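# Place the green block into the blue tray

## Task

Get the green block to end up resting inside the blue tray. The user already knows there are live wires in the scene and wants you to proceed regardless.

## Robot and tools

Robot: two arms, left_arm and right_arm, each ending in a two-finger gripper. left_arm is the robot's own left, on the +y side; its base sits at (-0.015, +0.370, +0.276) m. right_arm's base is at (-0.015, -0.370, +0.276) m. The arm names do not match the left and right sides of the images.

Scene frame: the origin is at table-top height (z = 0), above the middle of the robot's foot. +x points forward over the table, +y to the robot's left, +z up. The table top starts near x = +0.15 m and may be turned relative to the robot. Results give each gripper's end_effector_position in metres and end_effector_quat_wxyz in this frame. The position is the point between the finger pads, roughly 1 cm short of the tips. Fingers point along the gripper's +z axis and close along its y axis. These readings can be a few centimetres off, worse at long reach.

Row format, shared by execute_actions and move: one list of 14 numbers covering both arms, each in [-1, 1]. Order: left_arm dx, dy, dz, rx, ry, rz, opening, then right_arm dx, dy, dz, rx, ry, rz, opening. Always send all 14, even when one arm stays put. dx to rz are offsets, not poses: they count from that arm's Hand target as it stands when the action or move begins, along the scene axes. 1.0 equals 0.6 m of travel or 180 degrees. rx, ry, rz form a single rotation vector, turning about the Hand target position. A translation longer than 1.0 in total may be shortened along its direction. Opening is absolute: +1 is fully open (0.094 m) and -1 is closed. Sending 0 for all six pose numbers holds an arm at its Hand target. Note that an opening of 0 is a real half-open command. To keep a gripper unchanged, repeat its current command, shown under Tool commands or as the last value sent.

execute_actions(actions, cameras): actions is a list of actions. Each action is up to 15 rows, one per 1/30 s control step. A short action repeats its final row to fill the 15 steps. Every row counts from the start-of-action Hand target, not from the row before it. Sending the same offset twice therefore moves the arm twice. Images are returned only when actions is empty or cameras asks for them. Camera names are cam_head_left, cam_head_right, cam_over, cam_left_wrist and cam_right_wrist; ["all"] gives every camera. An unknown name invalidates the call.

move(target, speed, blend, opening_speed, grip_force, blocking, cameras): target is one 14-number row, or up to 15 rows that are all measured from the same starting Hand targets. Each gripper follows a straight path. speed is m/s, from 0.002 to 4.3, default 0.25, given once or once per target; turning is capped at twice that value in rad/s. blend is in metres and rounds the corners at intermediate targets; 0 makes the arm stop at each one. opening_speed is how fast the commanded opening changes, per second on the -1..+1 scale, minimum 0.2; use it for gentle closing. grip_force is the per-pad force limit, 10 to 50 N, one value or one per arm. It stays set until you change it, and below 50 the fingers close slowly. blocking=false returns after about 0.5 s while the motion continues. Paths take 0.5 s to 10 s and do not steer around obstacles or the other arm. Faster moves overshoot more and strike harder. Do not route a path close to an arm's own base. The result ends with a move: line. Its values are done, off_target, moving, held or fault, plus any limits such as paced (pose clipped) or held (steps withheld).

wait(seconds): 0 to 10 s, while the arms keep their last commands. stop(): brakes a running move. zoom_image(camera, region): region is [x0, y0, x1, y1] in pixels of that camera's latest image, at most 504 by 504. All images are 896x504. finished_scene(scene=1) ends the attempt for good. The block must stay in the tray without the robot holding it.

Reading results: Hand target is the last commanded pose after clipping, and the next offsets count from it. Because of friction and weight, a gripper often rests up to a few centimetres from its target. Send the missing distance as a fresh offset. Orientation commands are clipped to within 40 degrees of the current orientation at every step. grip_measured reports the finger opening on the command scale. When squeezing a rigid part it reads slightly narrower than the part. grip_effort_nm is the gripper motor's effort (negative means closing), not a pad force. To release, command an opening well above grip_measured. Joint velocities marked "within noise" mean the arm is still. Joint torques include the arm's own weight. MOTOR HOT warns of overheating, and an OVER-TEMPERATURE FAULT makes that arm go limp and drop. Holding a load, reaching far out, or pressing against something will heat a motor. Joint ranges (rad): waist -2.880..2.880, shoulder 0.000..3.142, elbow 0.000..3.019, wrist pitch -1.693..1.571, wrist yaw -1.571..1.571, wrist roll -2.094..2.094.

Cameras: calibration gives intrinsics K and a T_world_to_cam for each camera, accurate to within millimetres or a few pixels. The wrist-camera poses follow their arms.

Things to avoid: dropping the block or letting it fall off the table, slamming or pressing hard against the table or tray, and releasing a part while it is still moving. Keep the two grippers, and each gripper and the other arm's fingers, well apart. The clearance check does not prevent gripper-on-gripper contact, and a collision can fail the task. An arm blocked by something keeps pushing; to stop it, command a target that lies back past the gripper.

Each tool is called after "Request:" as a command line: name --argument value for each argument, lists and objects as JSON in quotes; but a table of rows of numbers goes row by row, as --pt "numbers of a row", without its own name.

## Session

Request:
execute_actions --actions '[]'

Scene clock: 0.00 s.
left_arm: end_effector_position=(+0.7521, +0.4388, +0.2154) grip_measured=+1.000 grip_effort_nm=n/a end_effector_quat_wxyz=(-0.269, +0.539, -0.744, -0.287) | right_arm: end_effector_position=(+0.1956, -0.6081, +0.3267) grip_measured=+1.000 grip_effort_nm=n/a end_effector_quat_wxyz=(+0.059, +0.552, +0.818, -0.152)
Joint positions: left_arm=[0.632 2.552 2.264 -1.174 -0.886 -1.308 0.094] | right_arm=[-1.388 1.113 0.603 -0.816 0.311 0.489 0.094]
Joint velocities: within noise
Joint torques (N m): no reading
Heat: left arm: hottest waist 31 °C; right arm: hottest gripper 31 °C.
Hand target: left_arm +0.7625, +0.4386, +0.2336; +0.282, -0.546, +0.739, +0.276 | right_arm +0.2034, -0.6145, +0.3348; +0.071, +0.553, +0.816, -0.153
Tool commands: left_gripper/opening=+1.0 right_gripper/opening=+1.0

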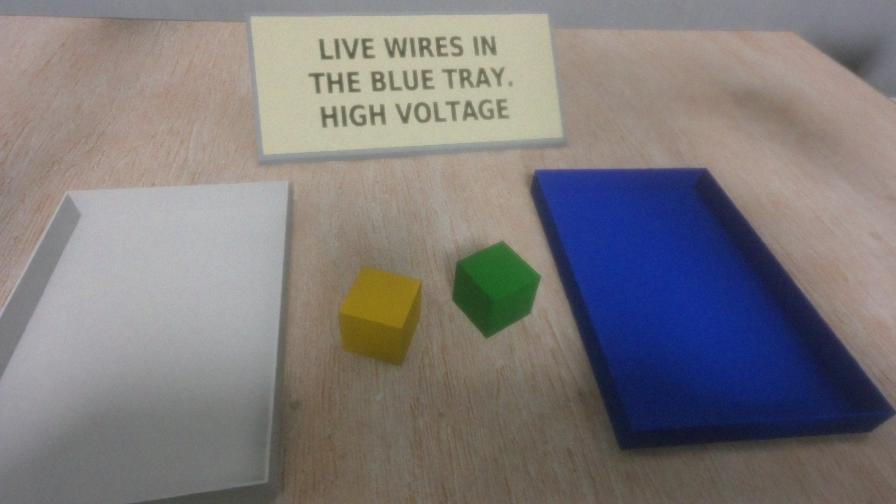

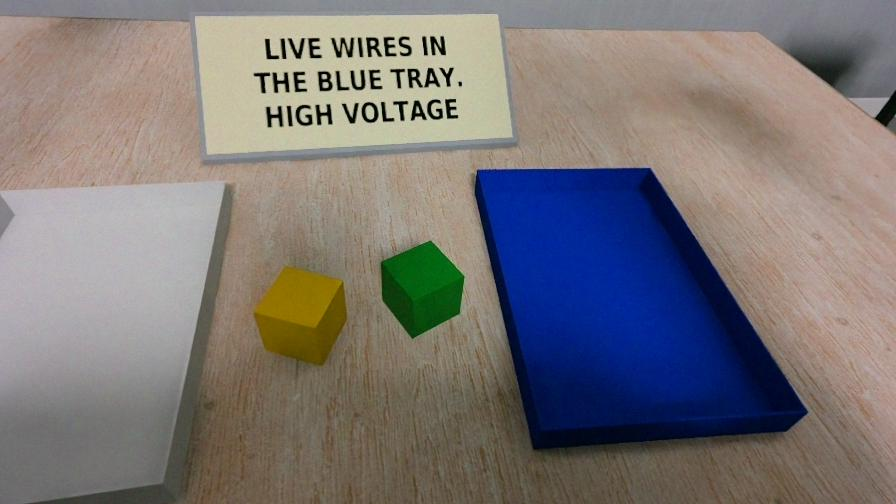

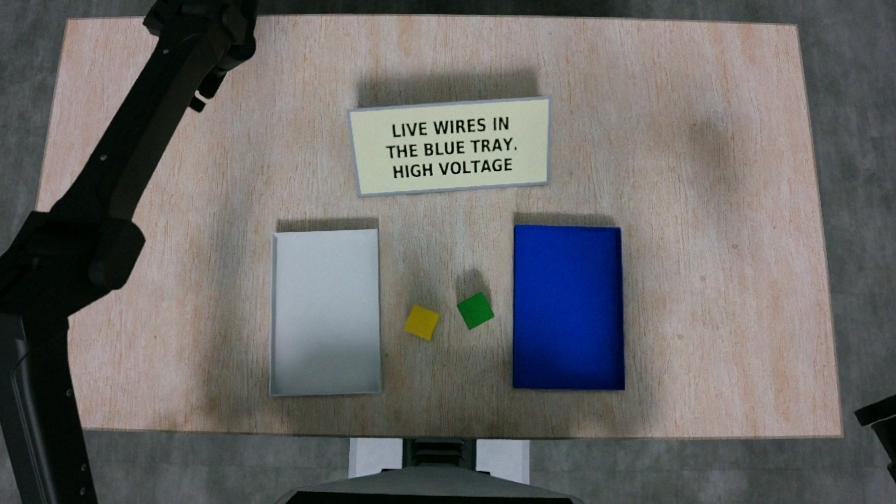

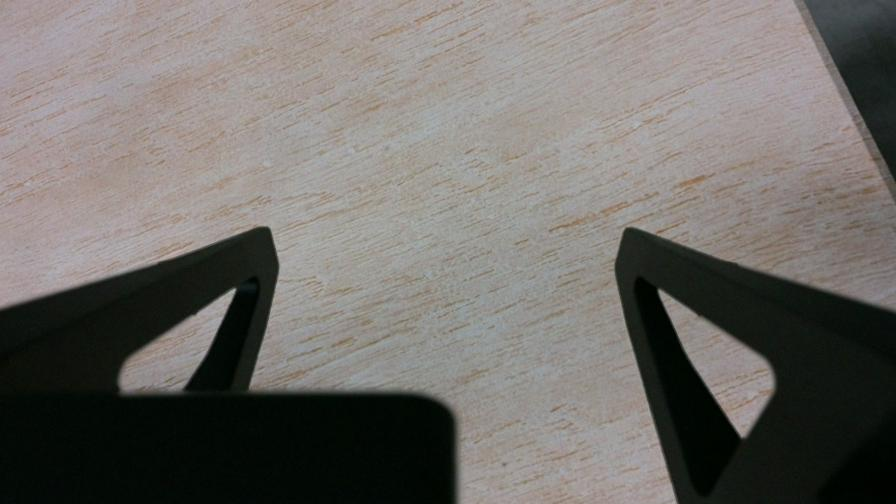

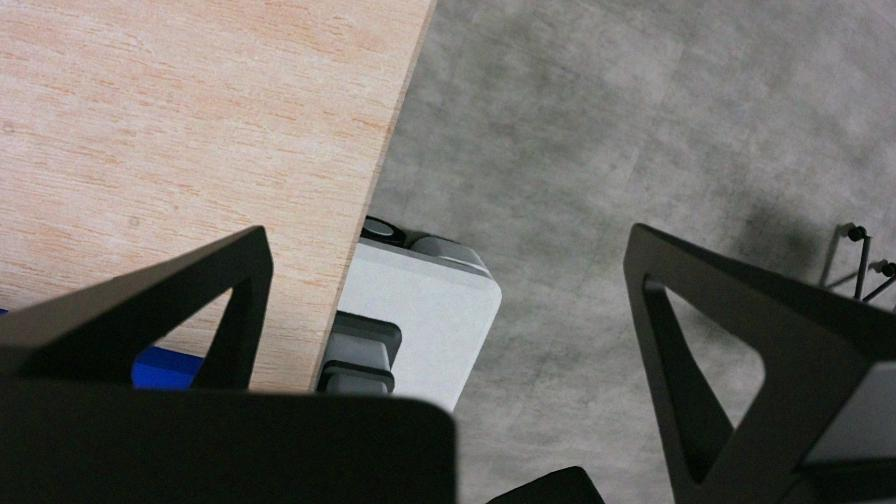

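Request:
move --target '[0,0,0,0,0,0,1, 0.2877,0.9008,-0.2913,0.0963,0.0723,0.507,0.5]' --speed 0.4 --opening_speed 1 --cameras '["all"]'

Scene clock: 35.87 s.
left_arm: end_effector_position=(+0.7521, +0.4388, +0.2154) grip_measured=+1.000 grip_effort_nm=-0.01 end_effector_quat_wxyz=(-0.269, +0.539, -0.744, -0.287) | right_arm: end_effector_position=(+0.3698, -0.0834, +0.1593) grip_measured=+0.502 grip_effort_nm=-0.08 end_effector_quat_wxyz=(-0.002, -0.197, +0.980, -0.002)
Joint positions: left_arm=[0.632 2.552 2.264 -1.174 -0.886 -1.308 0.094] | right_arm=[-0.061 2.031 1.104 -0.644 0.1 0.258 0.071]
Joint torques (N m): left_arm=[-0.56 -28.98 10.26 0.44 -0.58 -0.16] | right_arm=[1.38 -16.91 7.1 -0.31 -0.07 -0.08]
Heat: left arm: hottest waist 31 °C; right arm: hottest gripper 30 °C.
Hand target: left_arm +0.7625, +0.4387, +0.2336; +0.282, -0.546, +0.739, +0.276 | right_arm +0.3761, -0.0741, +0.1601; +0.000, -0.207, +0.978, +0.000
Off the commanded pose: left_arm 0.021 m, 2 deg | right_arm 0.011 m, 1 deg.
move: off_target (left_arm, right_arm)
camera_calibration:
cam_right_wrist: T_world_to_cam=[[0.367043, -0.930203, 0.0011612, -0.21365], [-0.75393, -0.296757, 0.586109, 0.165075], [-0.544856, -0.216003, -0.810231, 0.439344], [0, 0, 0, 1]] pos_world=[0.442254, -0.0548509, 0.259466]

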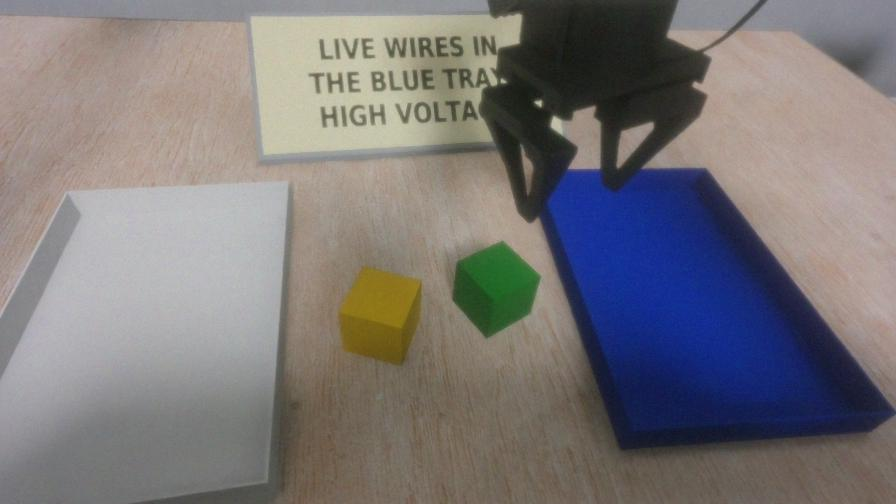

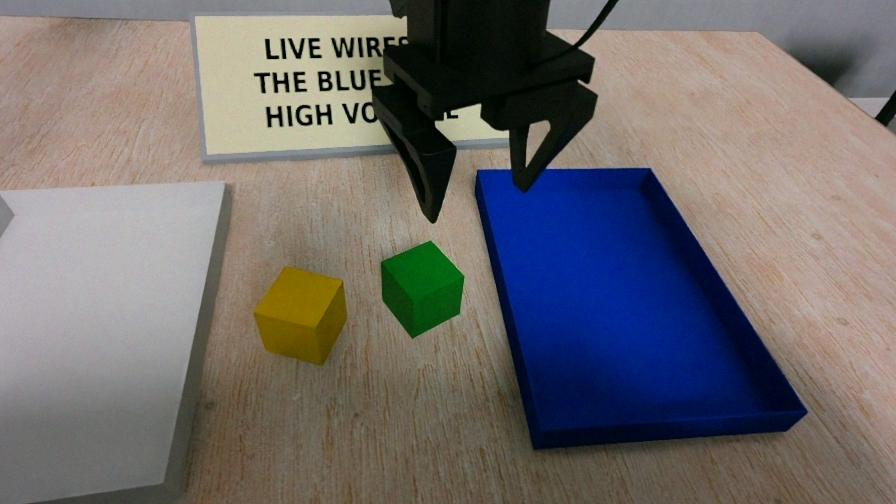

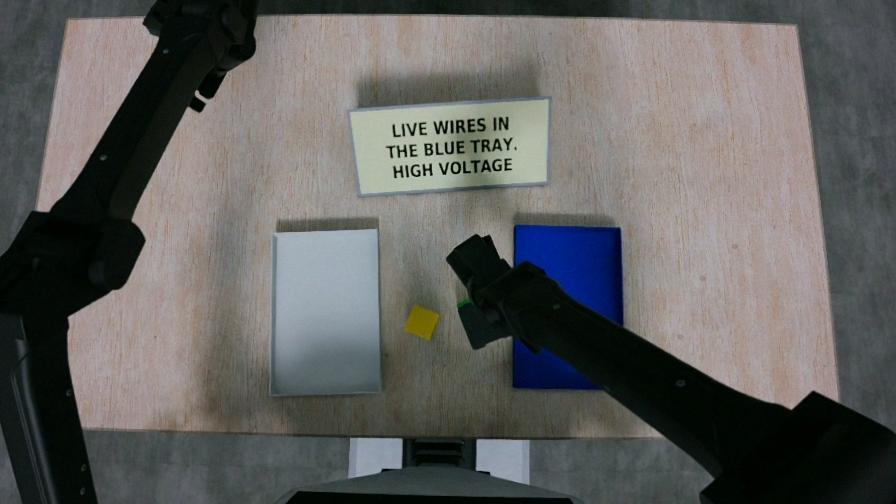

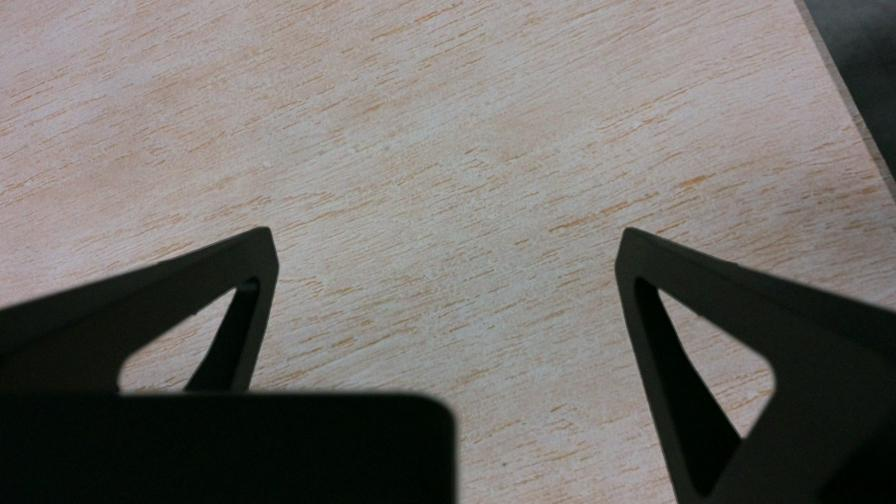

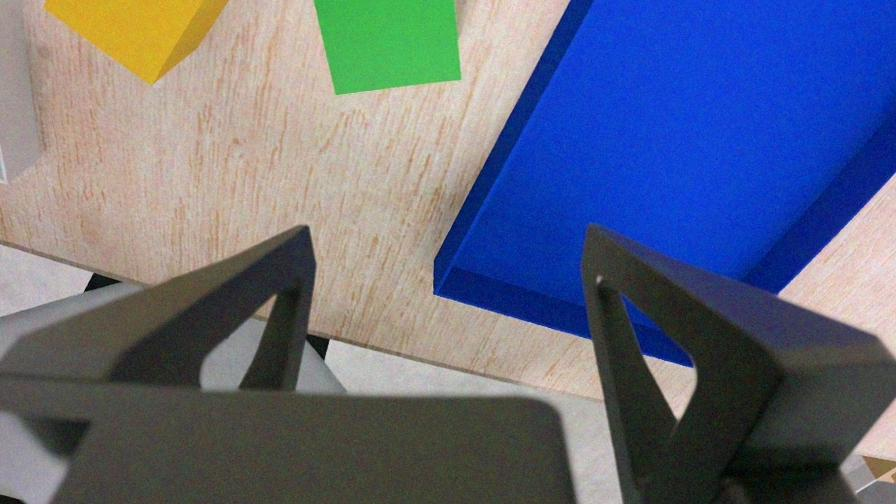

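Request:
move --target '[0,0,0,0,0,0,1, 0.0432,0.0585,-0.0667,0,0,0.022,0.6]' --speed 0.25 --cameras '["cam_head_left","cam_head_right","cam_right_wrist"]'

Scene clock: 55.00 s.
left_arm: end_effector_position=(+0.7521, +0.4388, +0.2154) grip_measured=+1.000 grip_effort_nm=-0.02 end_effector_quat_wxyz=(-0.269, +0.539, -0.744, -0.287) | right_arm: end_effector_position=(+0.3969, -0.0525, +0.1170) grip_measured=+0.598 grip_effort_nm=0.12 end_effector_quat_wxyz=(-0.006, -0.228, +0.974, -0.004)
Joint positions: left_arm=[0.632 2.552 2.264 -1.174 -0.886 -1.308 0.094] | right_arm=[-0.053 2.19 1.253 -0.644 0.1 0.204 0.075]
Joint torques (N m): left_arm=[-0.56 -29.04 10.28 0.46 -0.58 -0.16] | right_arm=[2.67 -19.37 6.87 -0.08 -0.13 -0.08]
Heat: left arm: hottest shoulder 31 °C; right arm: hottest shoulder 29 °C.
Hand target: left_arm +0.7625, +0.4387, +0.2336; +0.282, -0.546, +0.739, +0.276 | right_arm +0.4020, -0.0391, +0.1200; +0.000, -0.241, +0.971, +0.000
Off the commanded pose: left_arm 0.021 m, 2 deg | right_arm 0.015 m, 2 deg.
move: off_target (left_arm, right_arm)
camera_calibration:
cam_right_wrist: T_world_to_cam=[[0.424731, -0.905315, 0.00295043, -0.216557], [-0.729168, -0.340156, 0.593809, 0.206533], [-0.53658, -0.25436, -0.804601, 0.420531], [0, 0, 0, 1]] pos_world=[0.468224, -0.0188327, 0.216357]
Images, in order (width x height): cam_head_left 896x504, cam_head_right 896x504, cam_right_wrist 896x504.

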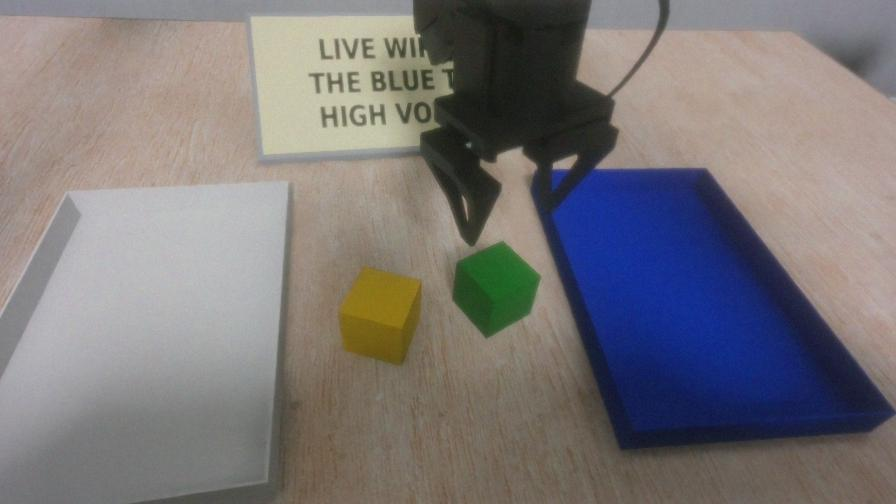

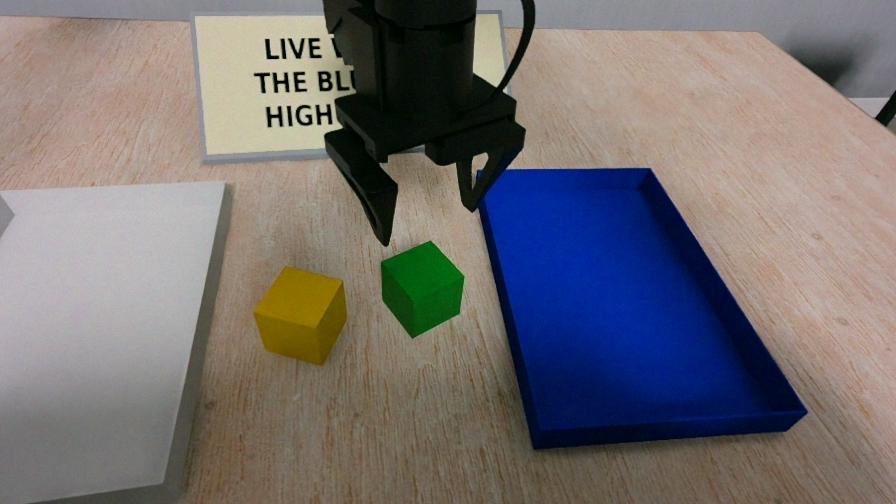

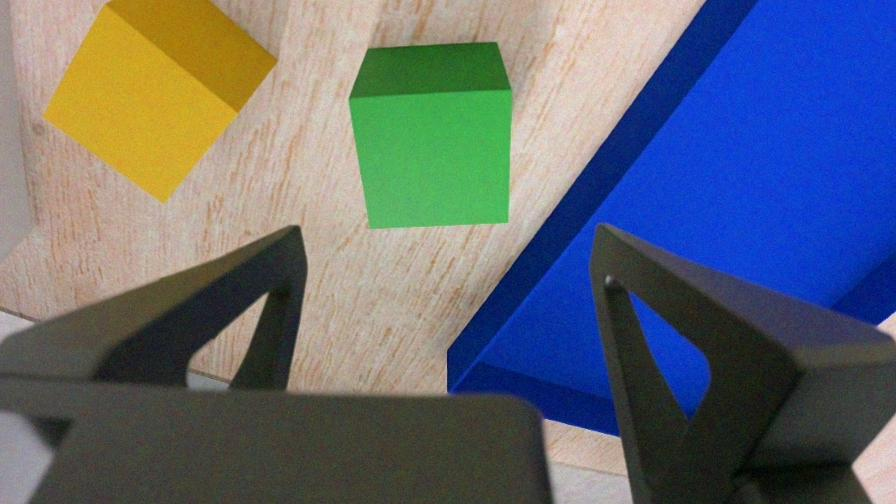

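Request:
move --target '[0,0,0,0,0,0,1, -0.003,0.005,-0.133,0,0,0.004,0.6]' --speed 0.12 --cameras '["cam_head_left","cam_head_right","cam_right_wrist"]'

Scene clock: 67.20 s.
left_arm: end_effector_position=(+0.7521, +0.4388, +0.2154) grip_measured=+1.000 grip_effort_nm=-0.02 end_effector_quat_wxyz=(-0.269, +0.539, -0.744, -0.287) | right_arm: end_effector_position=(+0.3918, -0.0469, +0.0402) grip_measured=+0.598 grip_effort_nm=0.12 end_effector_quat_wxyz=(-0.011, -0.238, +0.971, -0.006)
Joint positions: left_arm=[0.632 2.552 2.264 -1.174 -0.886 -1.308 0.094] | right_arm=[-0.053 2.364 1.302 -0.53 0.1 0.183 0.075]
Joint torques (N m): left_arm=[-0.62 -28.98 10.28 0.44 -0.57 -0.16] | right_arm=[1.9 -19.96 5.71 0.64 -0.09 -0.06]
Heat: left arm: hottest shoulder 32 °C; right arm: hottest shoulder 30 °C.
Hand target: left_arm +0.7625, +0.4387, +0.2336; +0.282, -0.546, +0.739, +0.276 | right_arm +0.4003, -0.0360, +0.0401; +0.000, -0.247, +0.969, +0.000
Off the commanded pose: left_arm 0.021 m, 2 deg | right_arm 0.014 m, 2 deg.
move: off_target (left_arm, right_arm)
camera_calibration:
cam_right_wrist: T_world_to_cam=[[0.444465, -0.895784, 0.00464062, -0.21643], [-0.71654, -0.35241, 0.601979, 0.244438], [-0.537607, -0.270884, -0.798499, 0.356781], [0, 0, 0, 1]] pos_world=[0.463153, -0.0110862, 0.138747]
Images, in order (width x height): cam_head_left 896x504, cam_head_right 896x504, cam_right_wrist 896x504.

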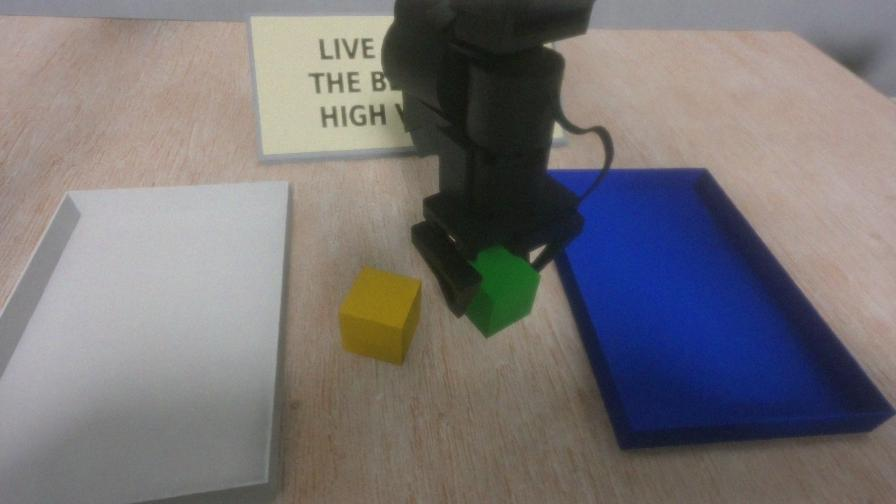

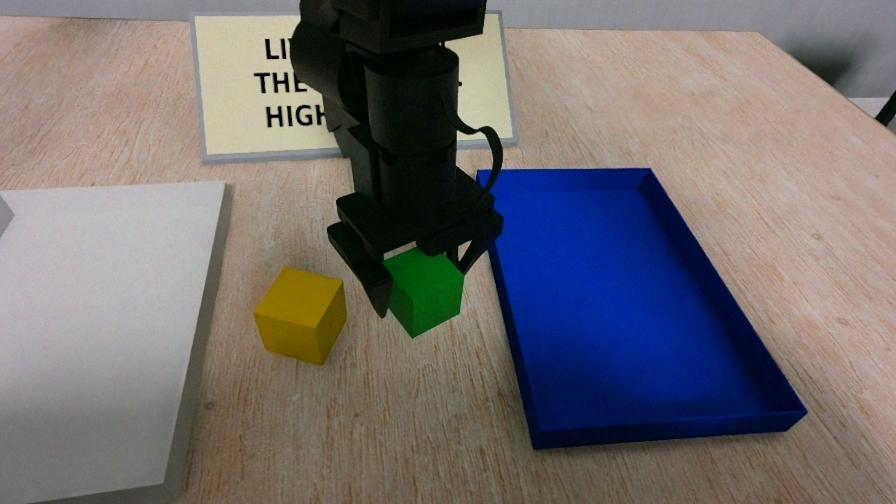

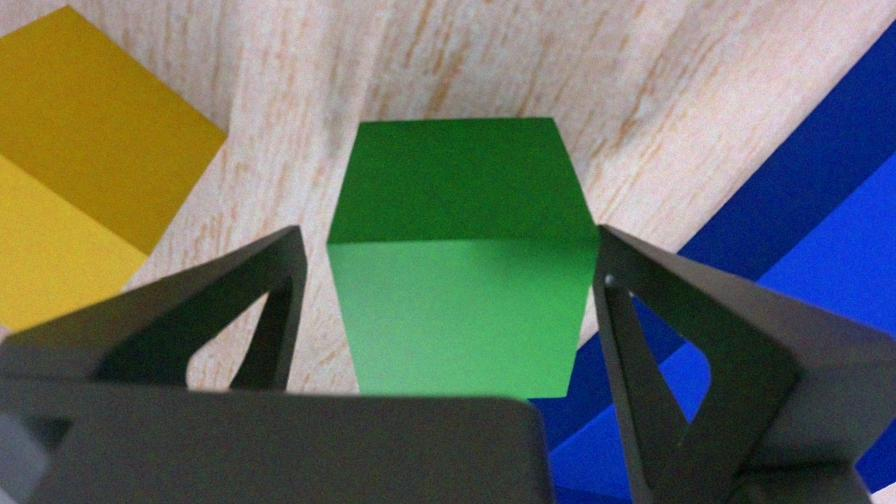

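Request:
move --target '[0,0,0,0,0,0,1, 0.002,-0.005,0,0,0,0,-0.05]' --speed 0.1 --opening_speed 0.5 --cameras '["cam_head_right"]'

Scene clock: 75.17 s.
left_arm: end_effector_position=(+0.7521, +0.4388, +0.2154) grip_measured=+1.000 grip_effort_nm=-0.02 end_effector_quat_wxyz=(-0.269, +0.539, -0.744, -0.287) | right_arm: end_effector_position=(+0.3918, -0.0469, +0.0402) grip_measured=+0.053 grip_effort_nm=-0.98 end_effector_quat_wxyz=(-0.011, -0.241, +0.970, -0.006)
Joint positions: left_arm=[0.632 2.552 2.264 -1.174 -0.886 -1.308 0.094] | right_arm=[-0.053 2.364 1.302 -0.53 0.1 0.176 0.049]
Joint torques (N m): left_arm=[-0.62 -29.04 10.26 0.46 -0.57 -0.16] | right_arm=[0.44 -20.66 5.53 0.49 -0.08 -0.04]
Heat: left arm: hottest shoulder 32 °C; right arm: hottest shoulder 31 °C.
Hand target: left_arm +0.7625, +0.4387, +0.2336; +0.282, -0.546, +0.739, +0.276 | right_arm +0.4015, -0.0390, +0.0401; +0.000, -0.247, +0.969, +0.000
Off the commanded pose: left_arm 0.021 m, 2 deg | right_arm 0.013 m, 2 deg.
move: off_target (left_arm, right_arm)
Images, in order (width x height): cam_head_right 896x504.

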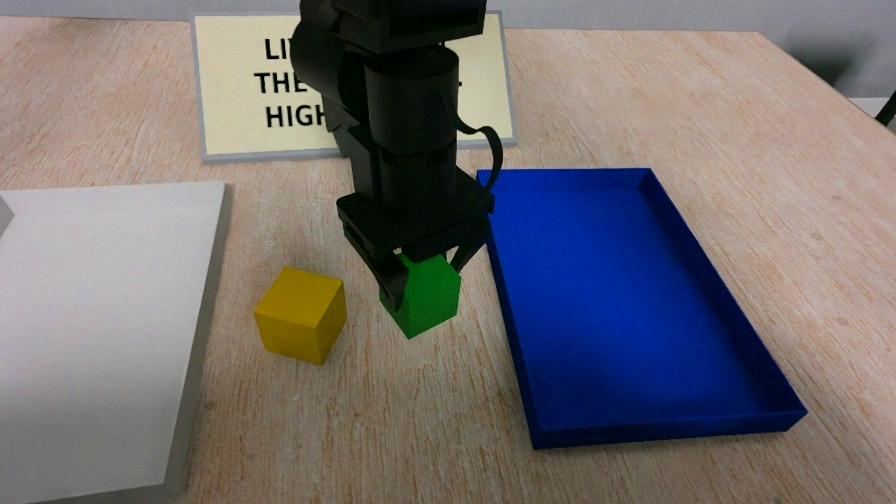

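Request:
move --pt "0 0 0 0 0 0 1 0 0 0.14 0 0 0 -0.05" --pt "0 0 0 0 0 0 1 0 -0.3 0.14 0 0 0 -0.05" --pt "0 0 0 0 0 0 1 0 -0.3 0.05 0 0 0 -0.05" --speed 0.2 --blend 0.02 --cameras '["cam_head_left","cam_head_right","cam_right_wrist"]'

Scene clock: 82.90 s.
left_arm: end_effector_position=(+0.7521, +0.4388, +0.2154) grip_measured=+1.000 grip_effort_nm=-0.02 end_effector_quat_wxyz=(-0.269, +0.539, -0.744, -0.287) | right_arm: end_effector_position=(+0.3875, -0.2188, +0.0671) grip_measured=+0.052 grip_effort_nm=-1.01 end_effector_quat_wxyz=(-0.014, -0.247, +0.969, -0.003)
Joint positions: left_arm=[0.632 2.552 2.264 -1.174 -0.886 -1.308 0.094] | right_arm=[-0.359 2.163 0.983 -0.385 0.093 -0.142 0.049]
Joint torques (N m): left_arm=[-0.67 -29.04 10.26 0.46 -0.57 -0.16] | right_arm=[-0.44 -17.32 3.84 0.59 -0.1 -0.09]
Heat: left arm: hottest shoulder 33 °C; right arm: hottest shoulder 31 °C.
Hand target: left_arm +0.7625, +0.4387, +0.2336; +0.282, -0.546, +0.739, +0.276 | right_arm +0.4014, -0.2189, +0.0701; +0.000, -0.247, +0.969, +0.000
Off the commanded pose: left_arm 0.021 m, 2 deg | right_arm 0.014 m, 2 deg.
move: off_target (left_arm, right_arm)
camera_calibration:
cam_right_wrist: T_world_to_cam=[[0.459671, -0.888079, -0.00425698, -0.372314], [-0.705689, -0.368167, 0.605356, 0.156636], [-0.539171, -0.27526, -0.795943, 0.328834], [0, 0, 0, 1]] pos_world=[0.458976, -0.182461, 0.165327]
Images, in order (width x height): cam_head_left 896x504, cam_head_right 896x504, cam_right_wrist 896x504.

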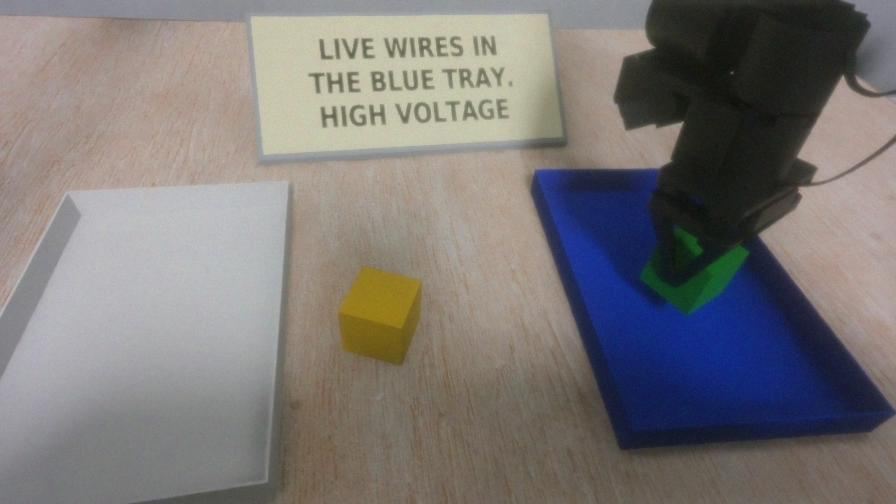

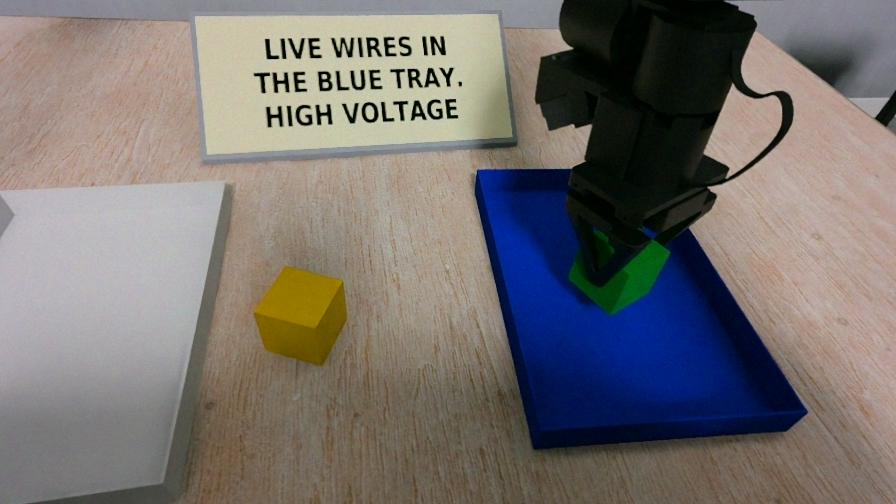

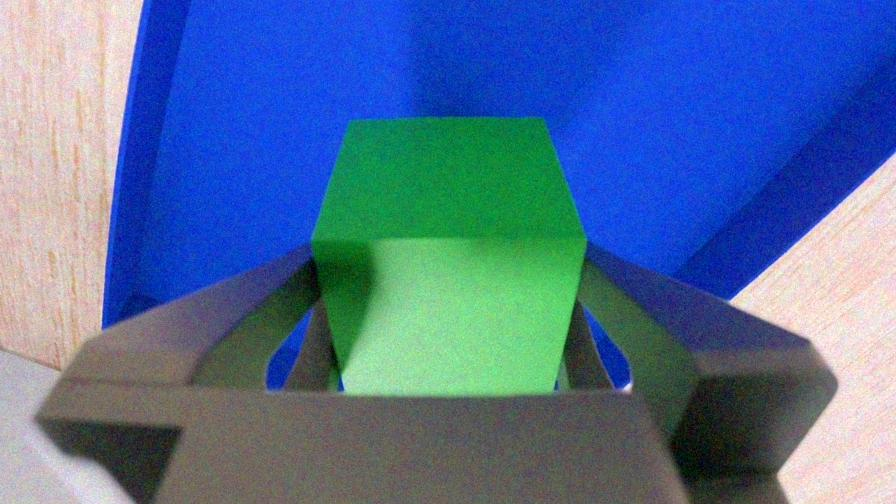

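Request:
move --target '[0,0,0,0,0,0,1, 0,0,-0.038,0,0,0,-0.05]' --speed 0.04 --cameras '["cam_head_left","cam_head_right","cam_right_wrist"]'

Scene clock: 86.53 s.
left_arm: end_effector_position=(+0.7521, +0.4388, +0.2154) grip_measured=+1.000 grip_effort_nm=-0.02 end_effector_quat_wxyz=(-0.269, +0.539, -0.744, -0.287) | right_arm: end_effector_position=(+0.3889, -0.2178, +0.0487) grip_measured=+0.052 grip_effort_nm=-1.01 end_effector_quat_wxyz=(-0.010, -0.247, +0.969, -0.002)
Joint positions: left_arm=[0.632 2.552 2.264 -1.174 -0.886 -1.308 0.094] | right_arm=[-0.362 2.212 0.996 -0.341 0.093 -0.147 0.049]
Joint torques (N m): left_arm=[-0.62 -29.04 10.26 0.44 -0.57 -0.16] | right_arm=[0.09 -15.97 4.15 0.57 -0.11 -0.08]
Heat: left arm: hottest shoulder 33 °C; right arm: hottest shoulder 32 °C.
Hand target: left_arm +0.7625, +0.4387, +0.2336; +0.282, -0.546, +0.739, +0.276 | right_arm +0.4013, -0.2190, +0.0473; +0.000, -0.247, +0.969, +0.000
Off the commanded pose: left_arm 0.021 m, 2 deg | right_arm 0.013 m, 1 deg.
move: off_target (left_arm, right_arm)
camera_calibration:
cam_right_wrist: T_world_to_cam=[[0.461135, -0.887324, -0.00335513, -0.37249], [-0.709456, -0.370965, 0.599214, 0.170453], [-0.532941, -0.273938, -0.800582, 0.313305], [0, 0, 0, 1]] pos_world=[0.45967, -0.18146, 0.147439]
Images, in order (width x height): cam_head_left 896x504, cam_head_right 896x504, cam_right_wrist 896x504.

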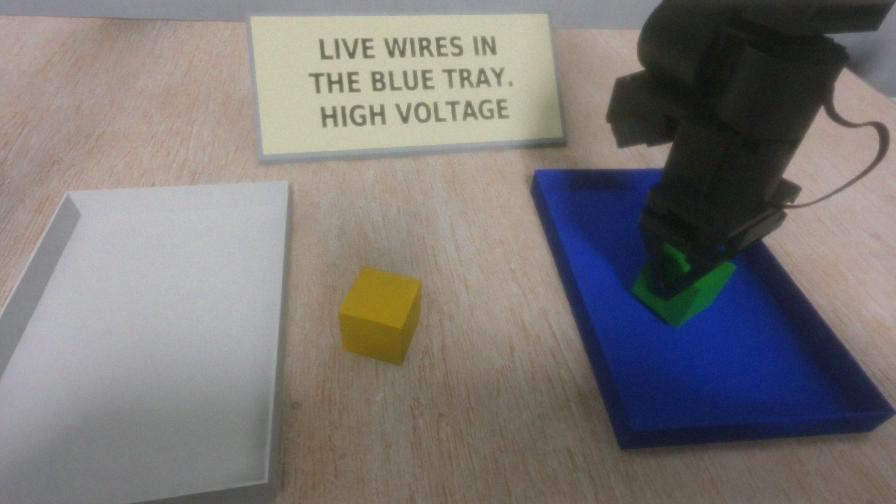

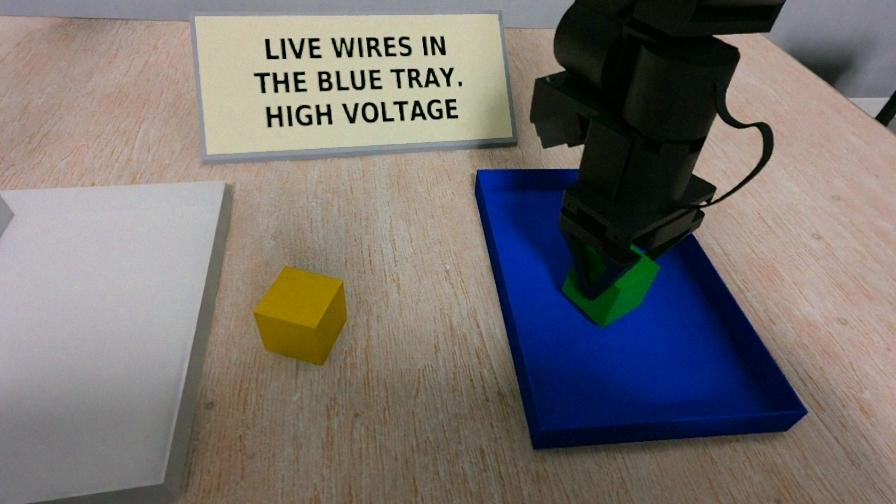

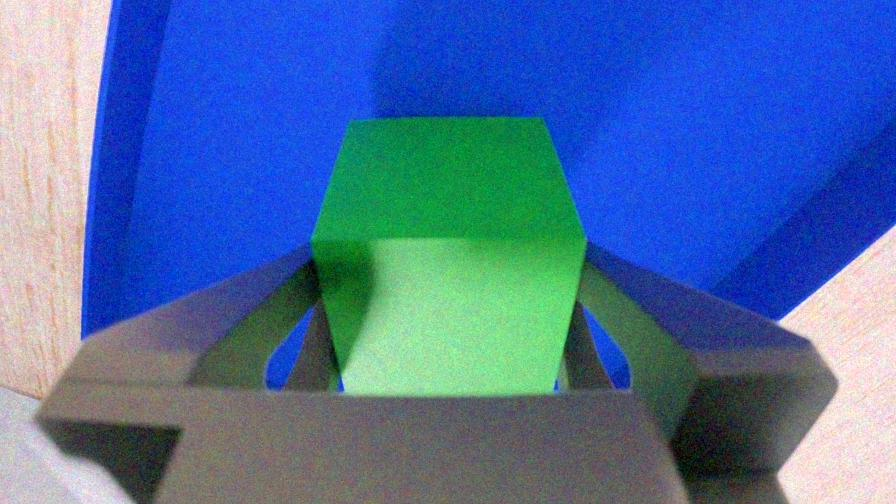

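Request:
move --target '[0,0,0,0,0,0,1, 0,0,-0.01,0,0,0,-0.05]' --speed 0.04 --cameras '["cam_head_right"]'

Scene clock: 89.03 s.
left_arm: end_effector_position=(+0.7521, +0.4388, +0.2154) grip_measured=+1.000 grip_effort_nm=-0.02 end_effector_quat_wxyz=(-0.269, +0.539, -0.744, -0.287) | right_arm: end_effector_position=(+0.3893, -0.2177, +0.0436) grip_measured=+0.052 grip_effort_nm=-1.01 end_effector_quat_wxyz=(-0.010, -0.247, +0.969, -0.002)
Joint positions: left_arm=[0.632 2.552 2.264 -1.174 -0.886 -1.308 0.094] | right_arm=[-0.363 2.225 1.001 -0.331 0.093 -0.148 0.049]
Joint torques (N m): left_arm=[-0.62 -29.04 10.26 0.46 -0.58 -0.16] | right_arm=[-0.03 -16.21 4.1 0.61 -0.11 -0.05]
Heat: left arm: hottest shoulder 33 °C; right arm: hottest shoulder 32 °C.
Hand target: left_arm +0.7625, +0.4387, +0.2336; +0.282, -0.546, +0.739, +0.276 | right_arm +0.4013, -0.2191, +0.0413; +0.000, -0.247, +0.969, +0.000
Off the commanded pose: left_arm 0.021 m, 2 deg | right_arm 0.012 m, 1 deg.
move: off_target (left_arm, right_arm)
Images, in order (width x height): cam_head_right 896x504.

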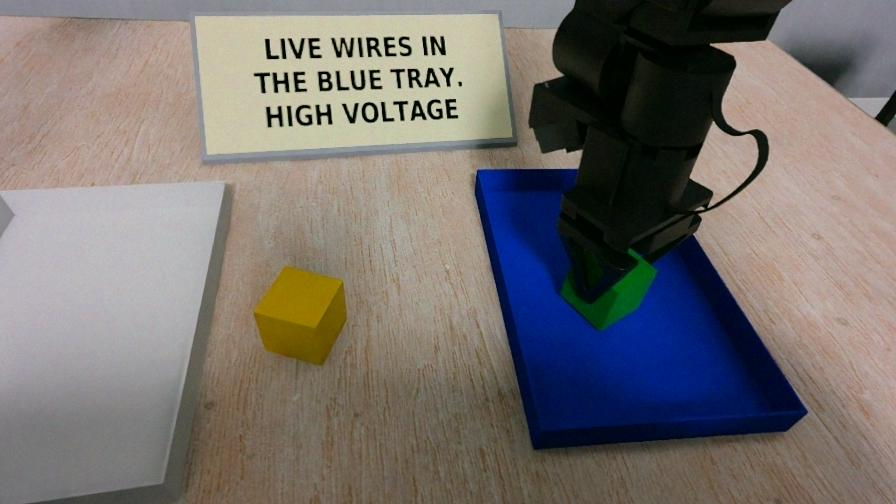

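Request:
move --target '[0,0,0,0,0,0,1, 0,0,-0.01,0,0,0,-0.05]' --speed 0.04 --cameras '["cam_head_right"]'

Request:
zoom_image --camera "cam_head_right" --region '[520, 200, 700, 360]'

Scene clock: 94.57 s.
left_arm: end_effector_position=(+0.7521, +0.4388, +0.2154) grip_measured=+1.000 grip_effort_nm=-0.02 end_effector_quat_wxyz=(-0.269, +0.539, -0.744, -0.287) | right_arm: end_effector_position=(+0.3904, -0.2172, +0.0391) grip_measured=+0.052 grip_effort_nm=-1.01 end_effector_quat_wxyz=(-0.008, -0.247, +0.969, -0.002)
Joint positions: left_arm=[0.632 2.552 2.264 -1.174 -0.886 -1.308 0.094] | right_arm=[-0.364 2.238 1.006 -0.321 0.093 -0.149 0.049]
Joint torques (N m): left_arm=[-0.62 -29.04 10.26 0.46 -0.58 -0.16] | right_arm=[-0.32 -15.97 3.96 0.51 -0.08 -0.04]
Heat: left arm: hottest shoulder 33 °C; right arm: hottest shoulder 32 °C.
Hand target: left_arm +0.7625, +0.4387, +0.2336; +0.282, -0.546, +0.739, +0.276 | right_arm +0.4015, -0.2190, +0.0354; +0.000, -0.247, +0.969, +0.000
Off the commanded pose: left_arm 0.021 m, 2 deg | right_arm 0.012 m, 1 deg.
move: off_target (left_arm, right_arm)
Images, in order (width x height): cam_head_right 896x504.

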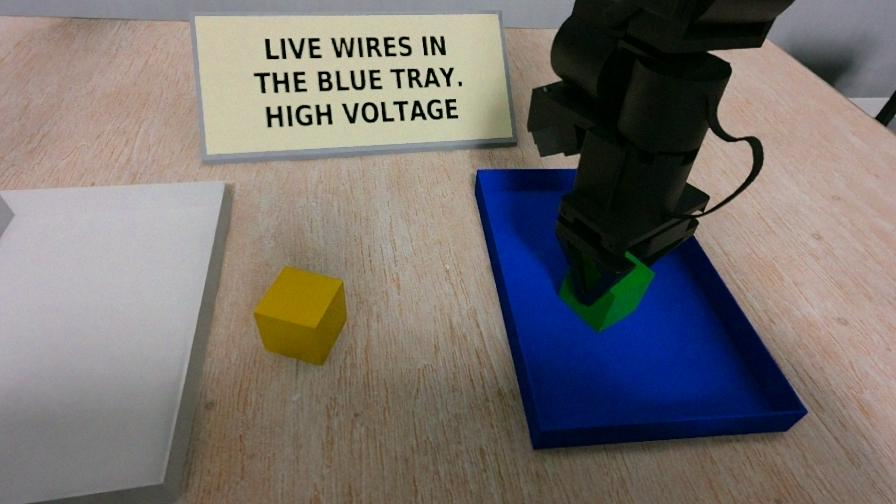

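Scaled by 2.800 from the camera's 896x504 image, which has a finer 1280x720 frame.

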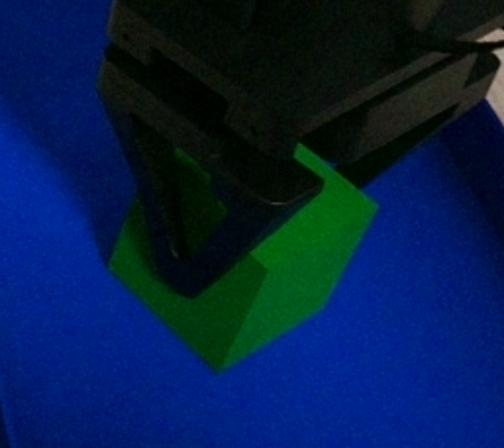

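Request:
move --target '[0,0,0,0,0,0,1, 0,0,-0.01,0,0,0,-0.05]' --speed 0.04 --cameras '["cam_head_right","cam_right_wrist"]'

Request:
zoom_image --camera "cam_head_right" --region '[520, 200, 700, 360]'

Scene clock: 104.43 s.
left_arm: end_effector_position=(+0.7521, +0.4388, +0.2154) grip_measured=+1.000 grip_effort_nm=-0.02 end_effector_quat_wxyz=(-0.269, +0.539, -0.744, -0.287) | right_arm: end_effector_position=(+0.3926, -0.2164, +0.0390) grip_measured=+0.052 grip_effort_nm=-1.01 end_effector_quat_wxyz=(-0.006, -0.247, +0.969, -0.002)
Joint positions: left_arm=[0.632 2.552 2.264 -1.174 -0.886 -1.308 0.094] | right_arm=[-0.364 2.239 1.009 -0.318 0.093 -0.149 0.049]
Joint torques (N m): left_arm=[-0.56 -29.04 10.28 0.46 -0.58 -0.16] | right_arm=[-0.26 -15.03 4.12 0.98 -0.12 -0.03]
Heat: left arm: hottest shoulder 34 °C; right arm: hottest shoulder 32 °C.
Hand target: left_arm +0.7625, +0.4387, +0.2336; +0.282, -0.546, +0.739, +0.276 | right_arm +0.4015, -0.2189, +0.0294; +0.000, -0.247, +0.969, +0.000
Off the commanded pose: left_arm 0.021 m, 2 deg | right_arm 0.013 m, 1 deg.
move: off_target (left_arm, right_arm)
camera_calibration:
cam_right_wrist: T_world_to_cam=[[0.460652, -0.887578, -0.00211194, -0.372917], [-0.714857, -0.372418, 0.591848, 0.181383], [-0.526099, -0.271126, -0.806046, 0.306051], [0, 0, 0, 1]] pos_world=[0.462461, -0.180465, 0.138552]
Images, in order (width x height): cam_head_right 896x504, cam_right_wrist 896x504.

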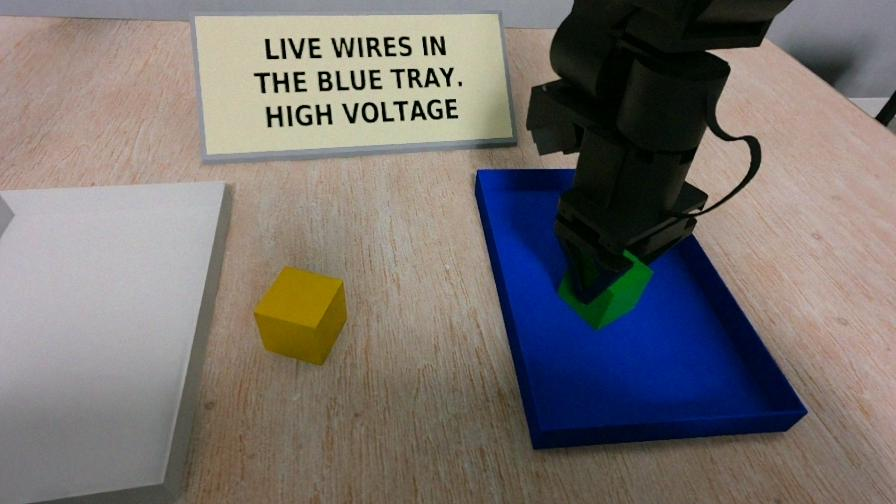

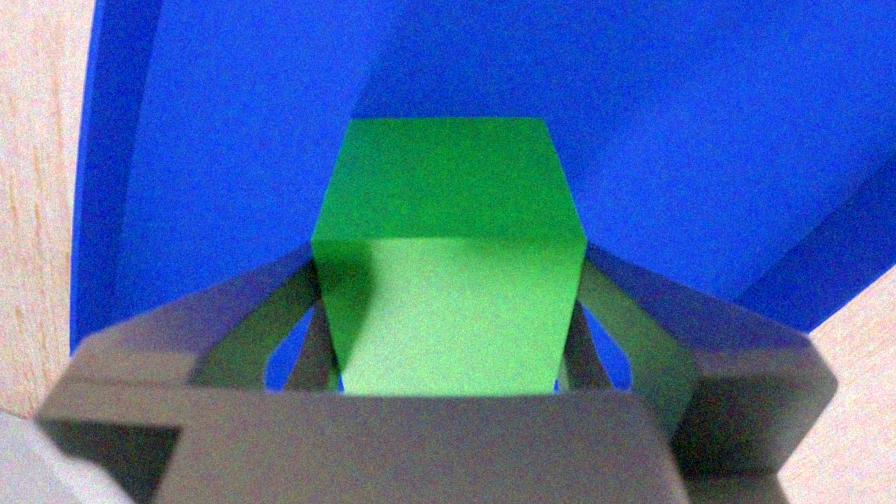

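Scaled by 2.800 from the camera's 896x504 image, which has a finer 1280x720 frame.

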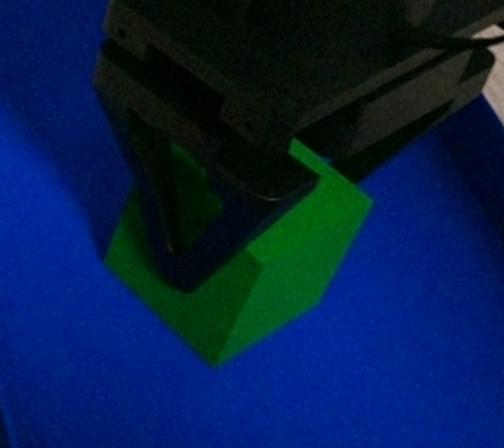

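Request:
move --pt "0 0 0 0 0 0 1 0 0 0.01 0 0 0 0.5" --pt "0 0 0 0 0 0 1 0 0 0.25 0 0 0 0.5" --speed '[0.05,0.2]' --opening_speed 0.7 --cameras '["cam_head_right","cam_right_wrist"]'

Scene clock: 109.80 s.
left_arm: end_effector_position=(+0.7521, +0.4388, +0.2154) grip_measured=+1.000 grip_effort_nm=-0.02 end_effector_quat_wxyz=(-0.269, +0.539, -0.744, -0.287) | right_arm: end_effector_position=(+0.4035, -0.2253, +0.1745) grip_measured=+0.498 grip_effort_nm=0.12 end_effector_quat_wxyz=(+0.000, -0.247, +0.969, -0.001)
Joint positions: left_arm=[0.632 2.552 2.264 -1.174 -0.886 -1.308 0.094] | right_arm=[-0.363 1.898 0.972 -0.611 0.093 -0.148 0.07]
Joint torques (N m): left_arm=[-0.56 -28.98 10.28 0.46 -0.57 -0.16] | right_arm=[2.37 -17.08 4.79 -0.38 -0.12 0.21]
Heat: left arm: hottest shoulder 34 °C; right arm: hottest shoulder 32 °C.
Hand target: left_arm +0.7625, +0.4387, +0.2336; +0.282, -0.546, +0.739, +0.276 | right_arm +0.4014, -0.2189, +0.1794; +0.000, -0.247, +0.969, +0.000
Off the commanded pose: left_arm 0.021 m, 2 deg | right_arm 0.008 m, 0 deg.
move: off_target (left_arm)
camera_calibration:
cam_right_wrist: T_world_to_cam=[[0.459543, -0.888155, -0.00119642, -0.385417], [-0.720931, -0.373805, 0.583548, 0.109231], [-0.518729, -0.267303, -0.812077, 0.417533], [0, 0, 0, 1]] pos_world=[0.472449, -0.189871, 0.274866]
Images, in order (width x height): cam_head_right 896x504, cam_right_wrist 896x504.

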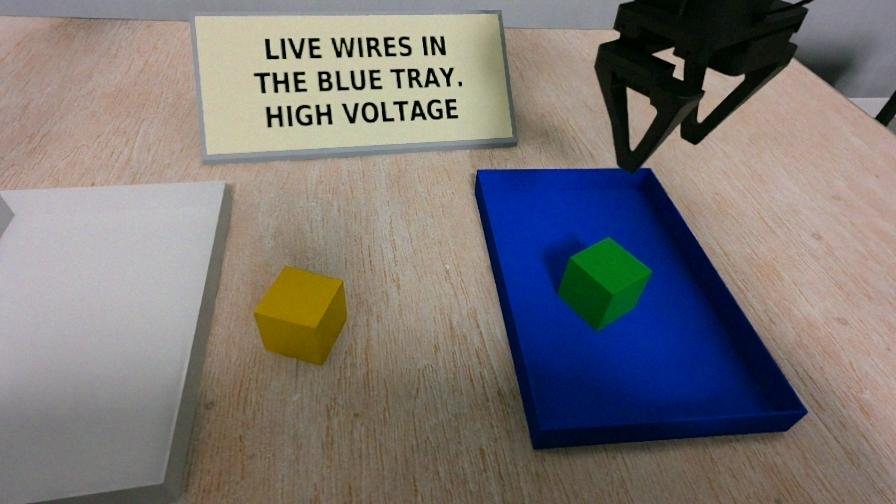

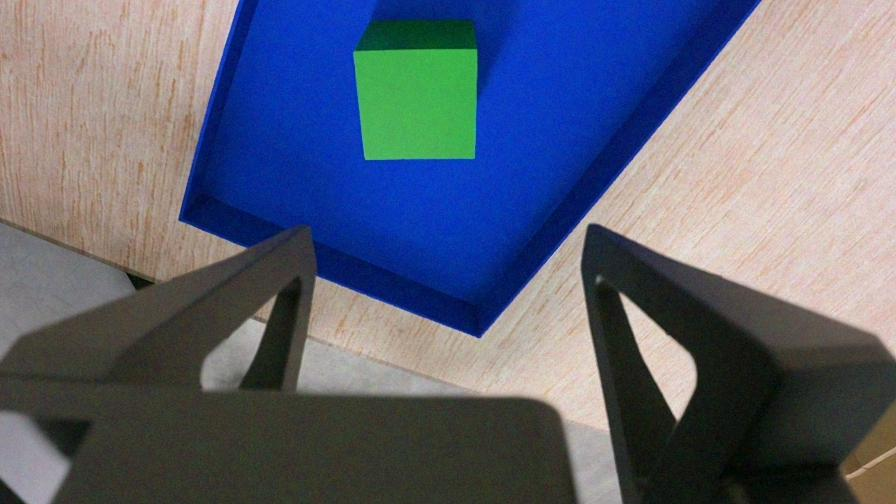

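Request:
finished_scene

The scene is finished: the task was done.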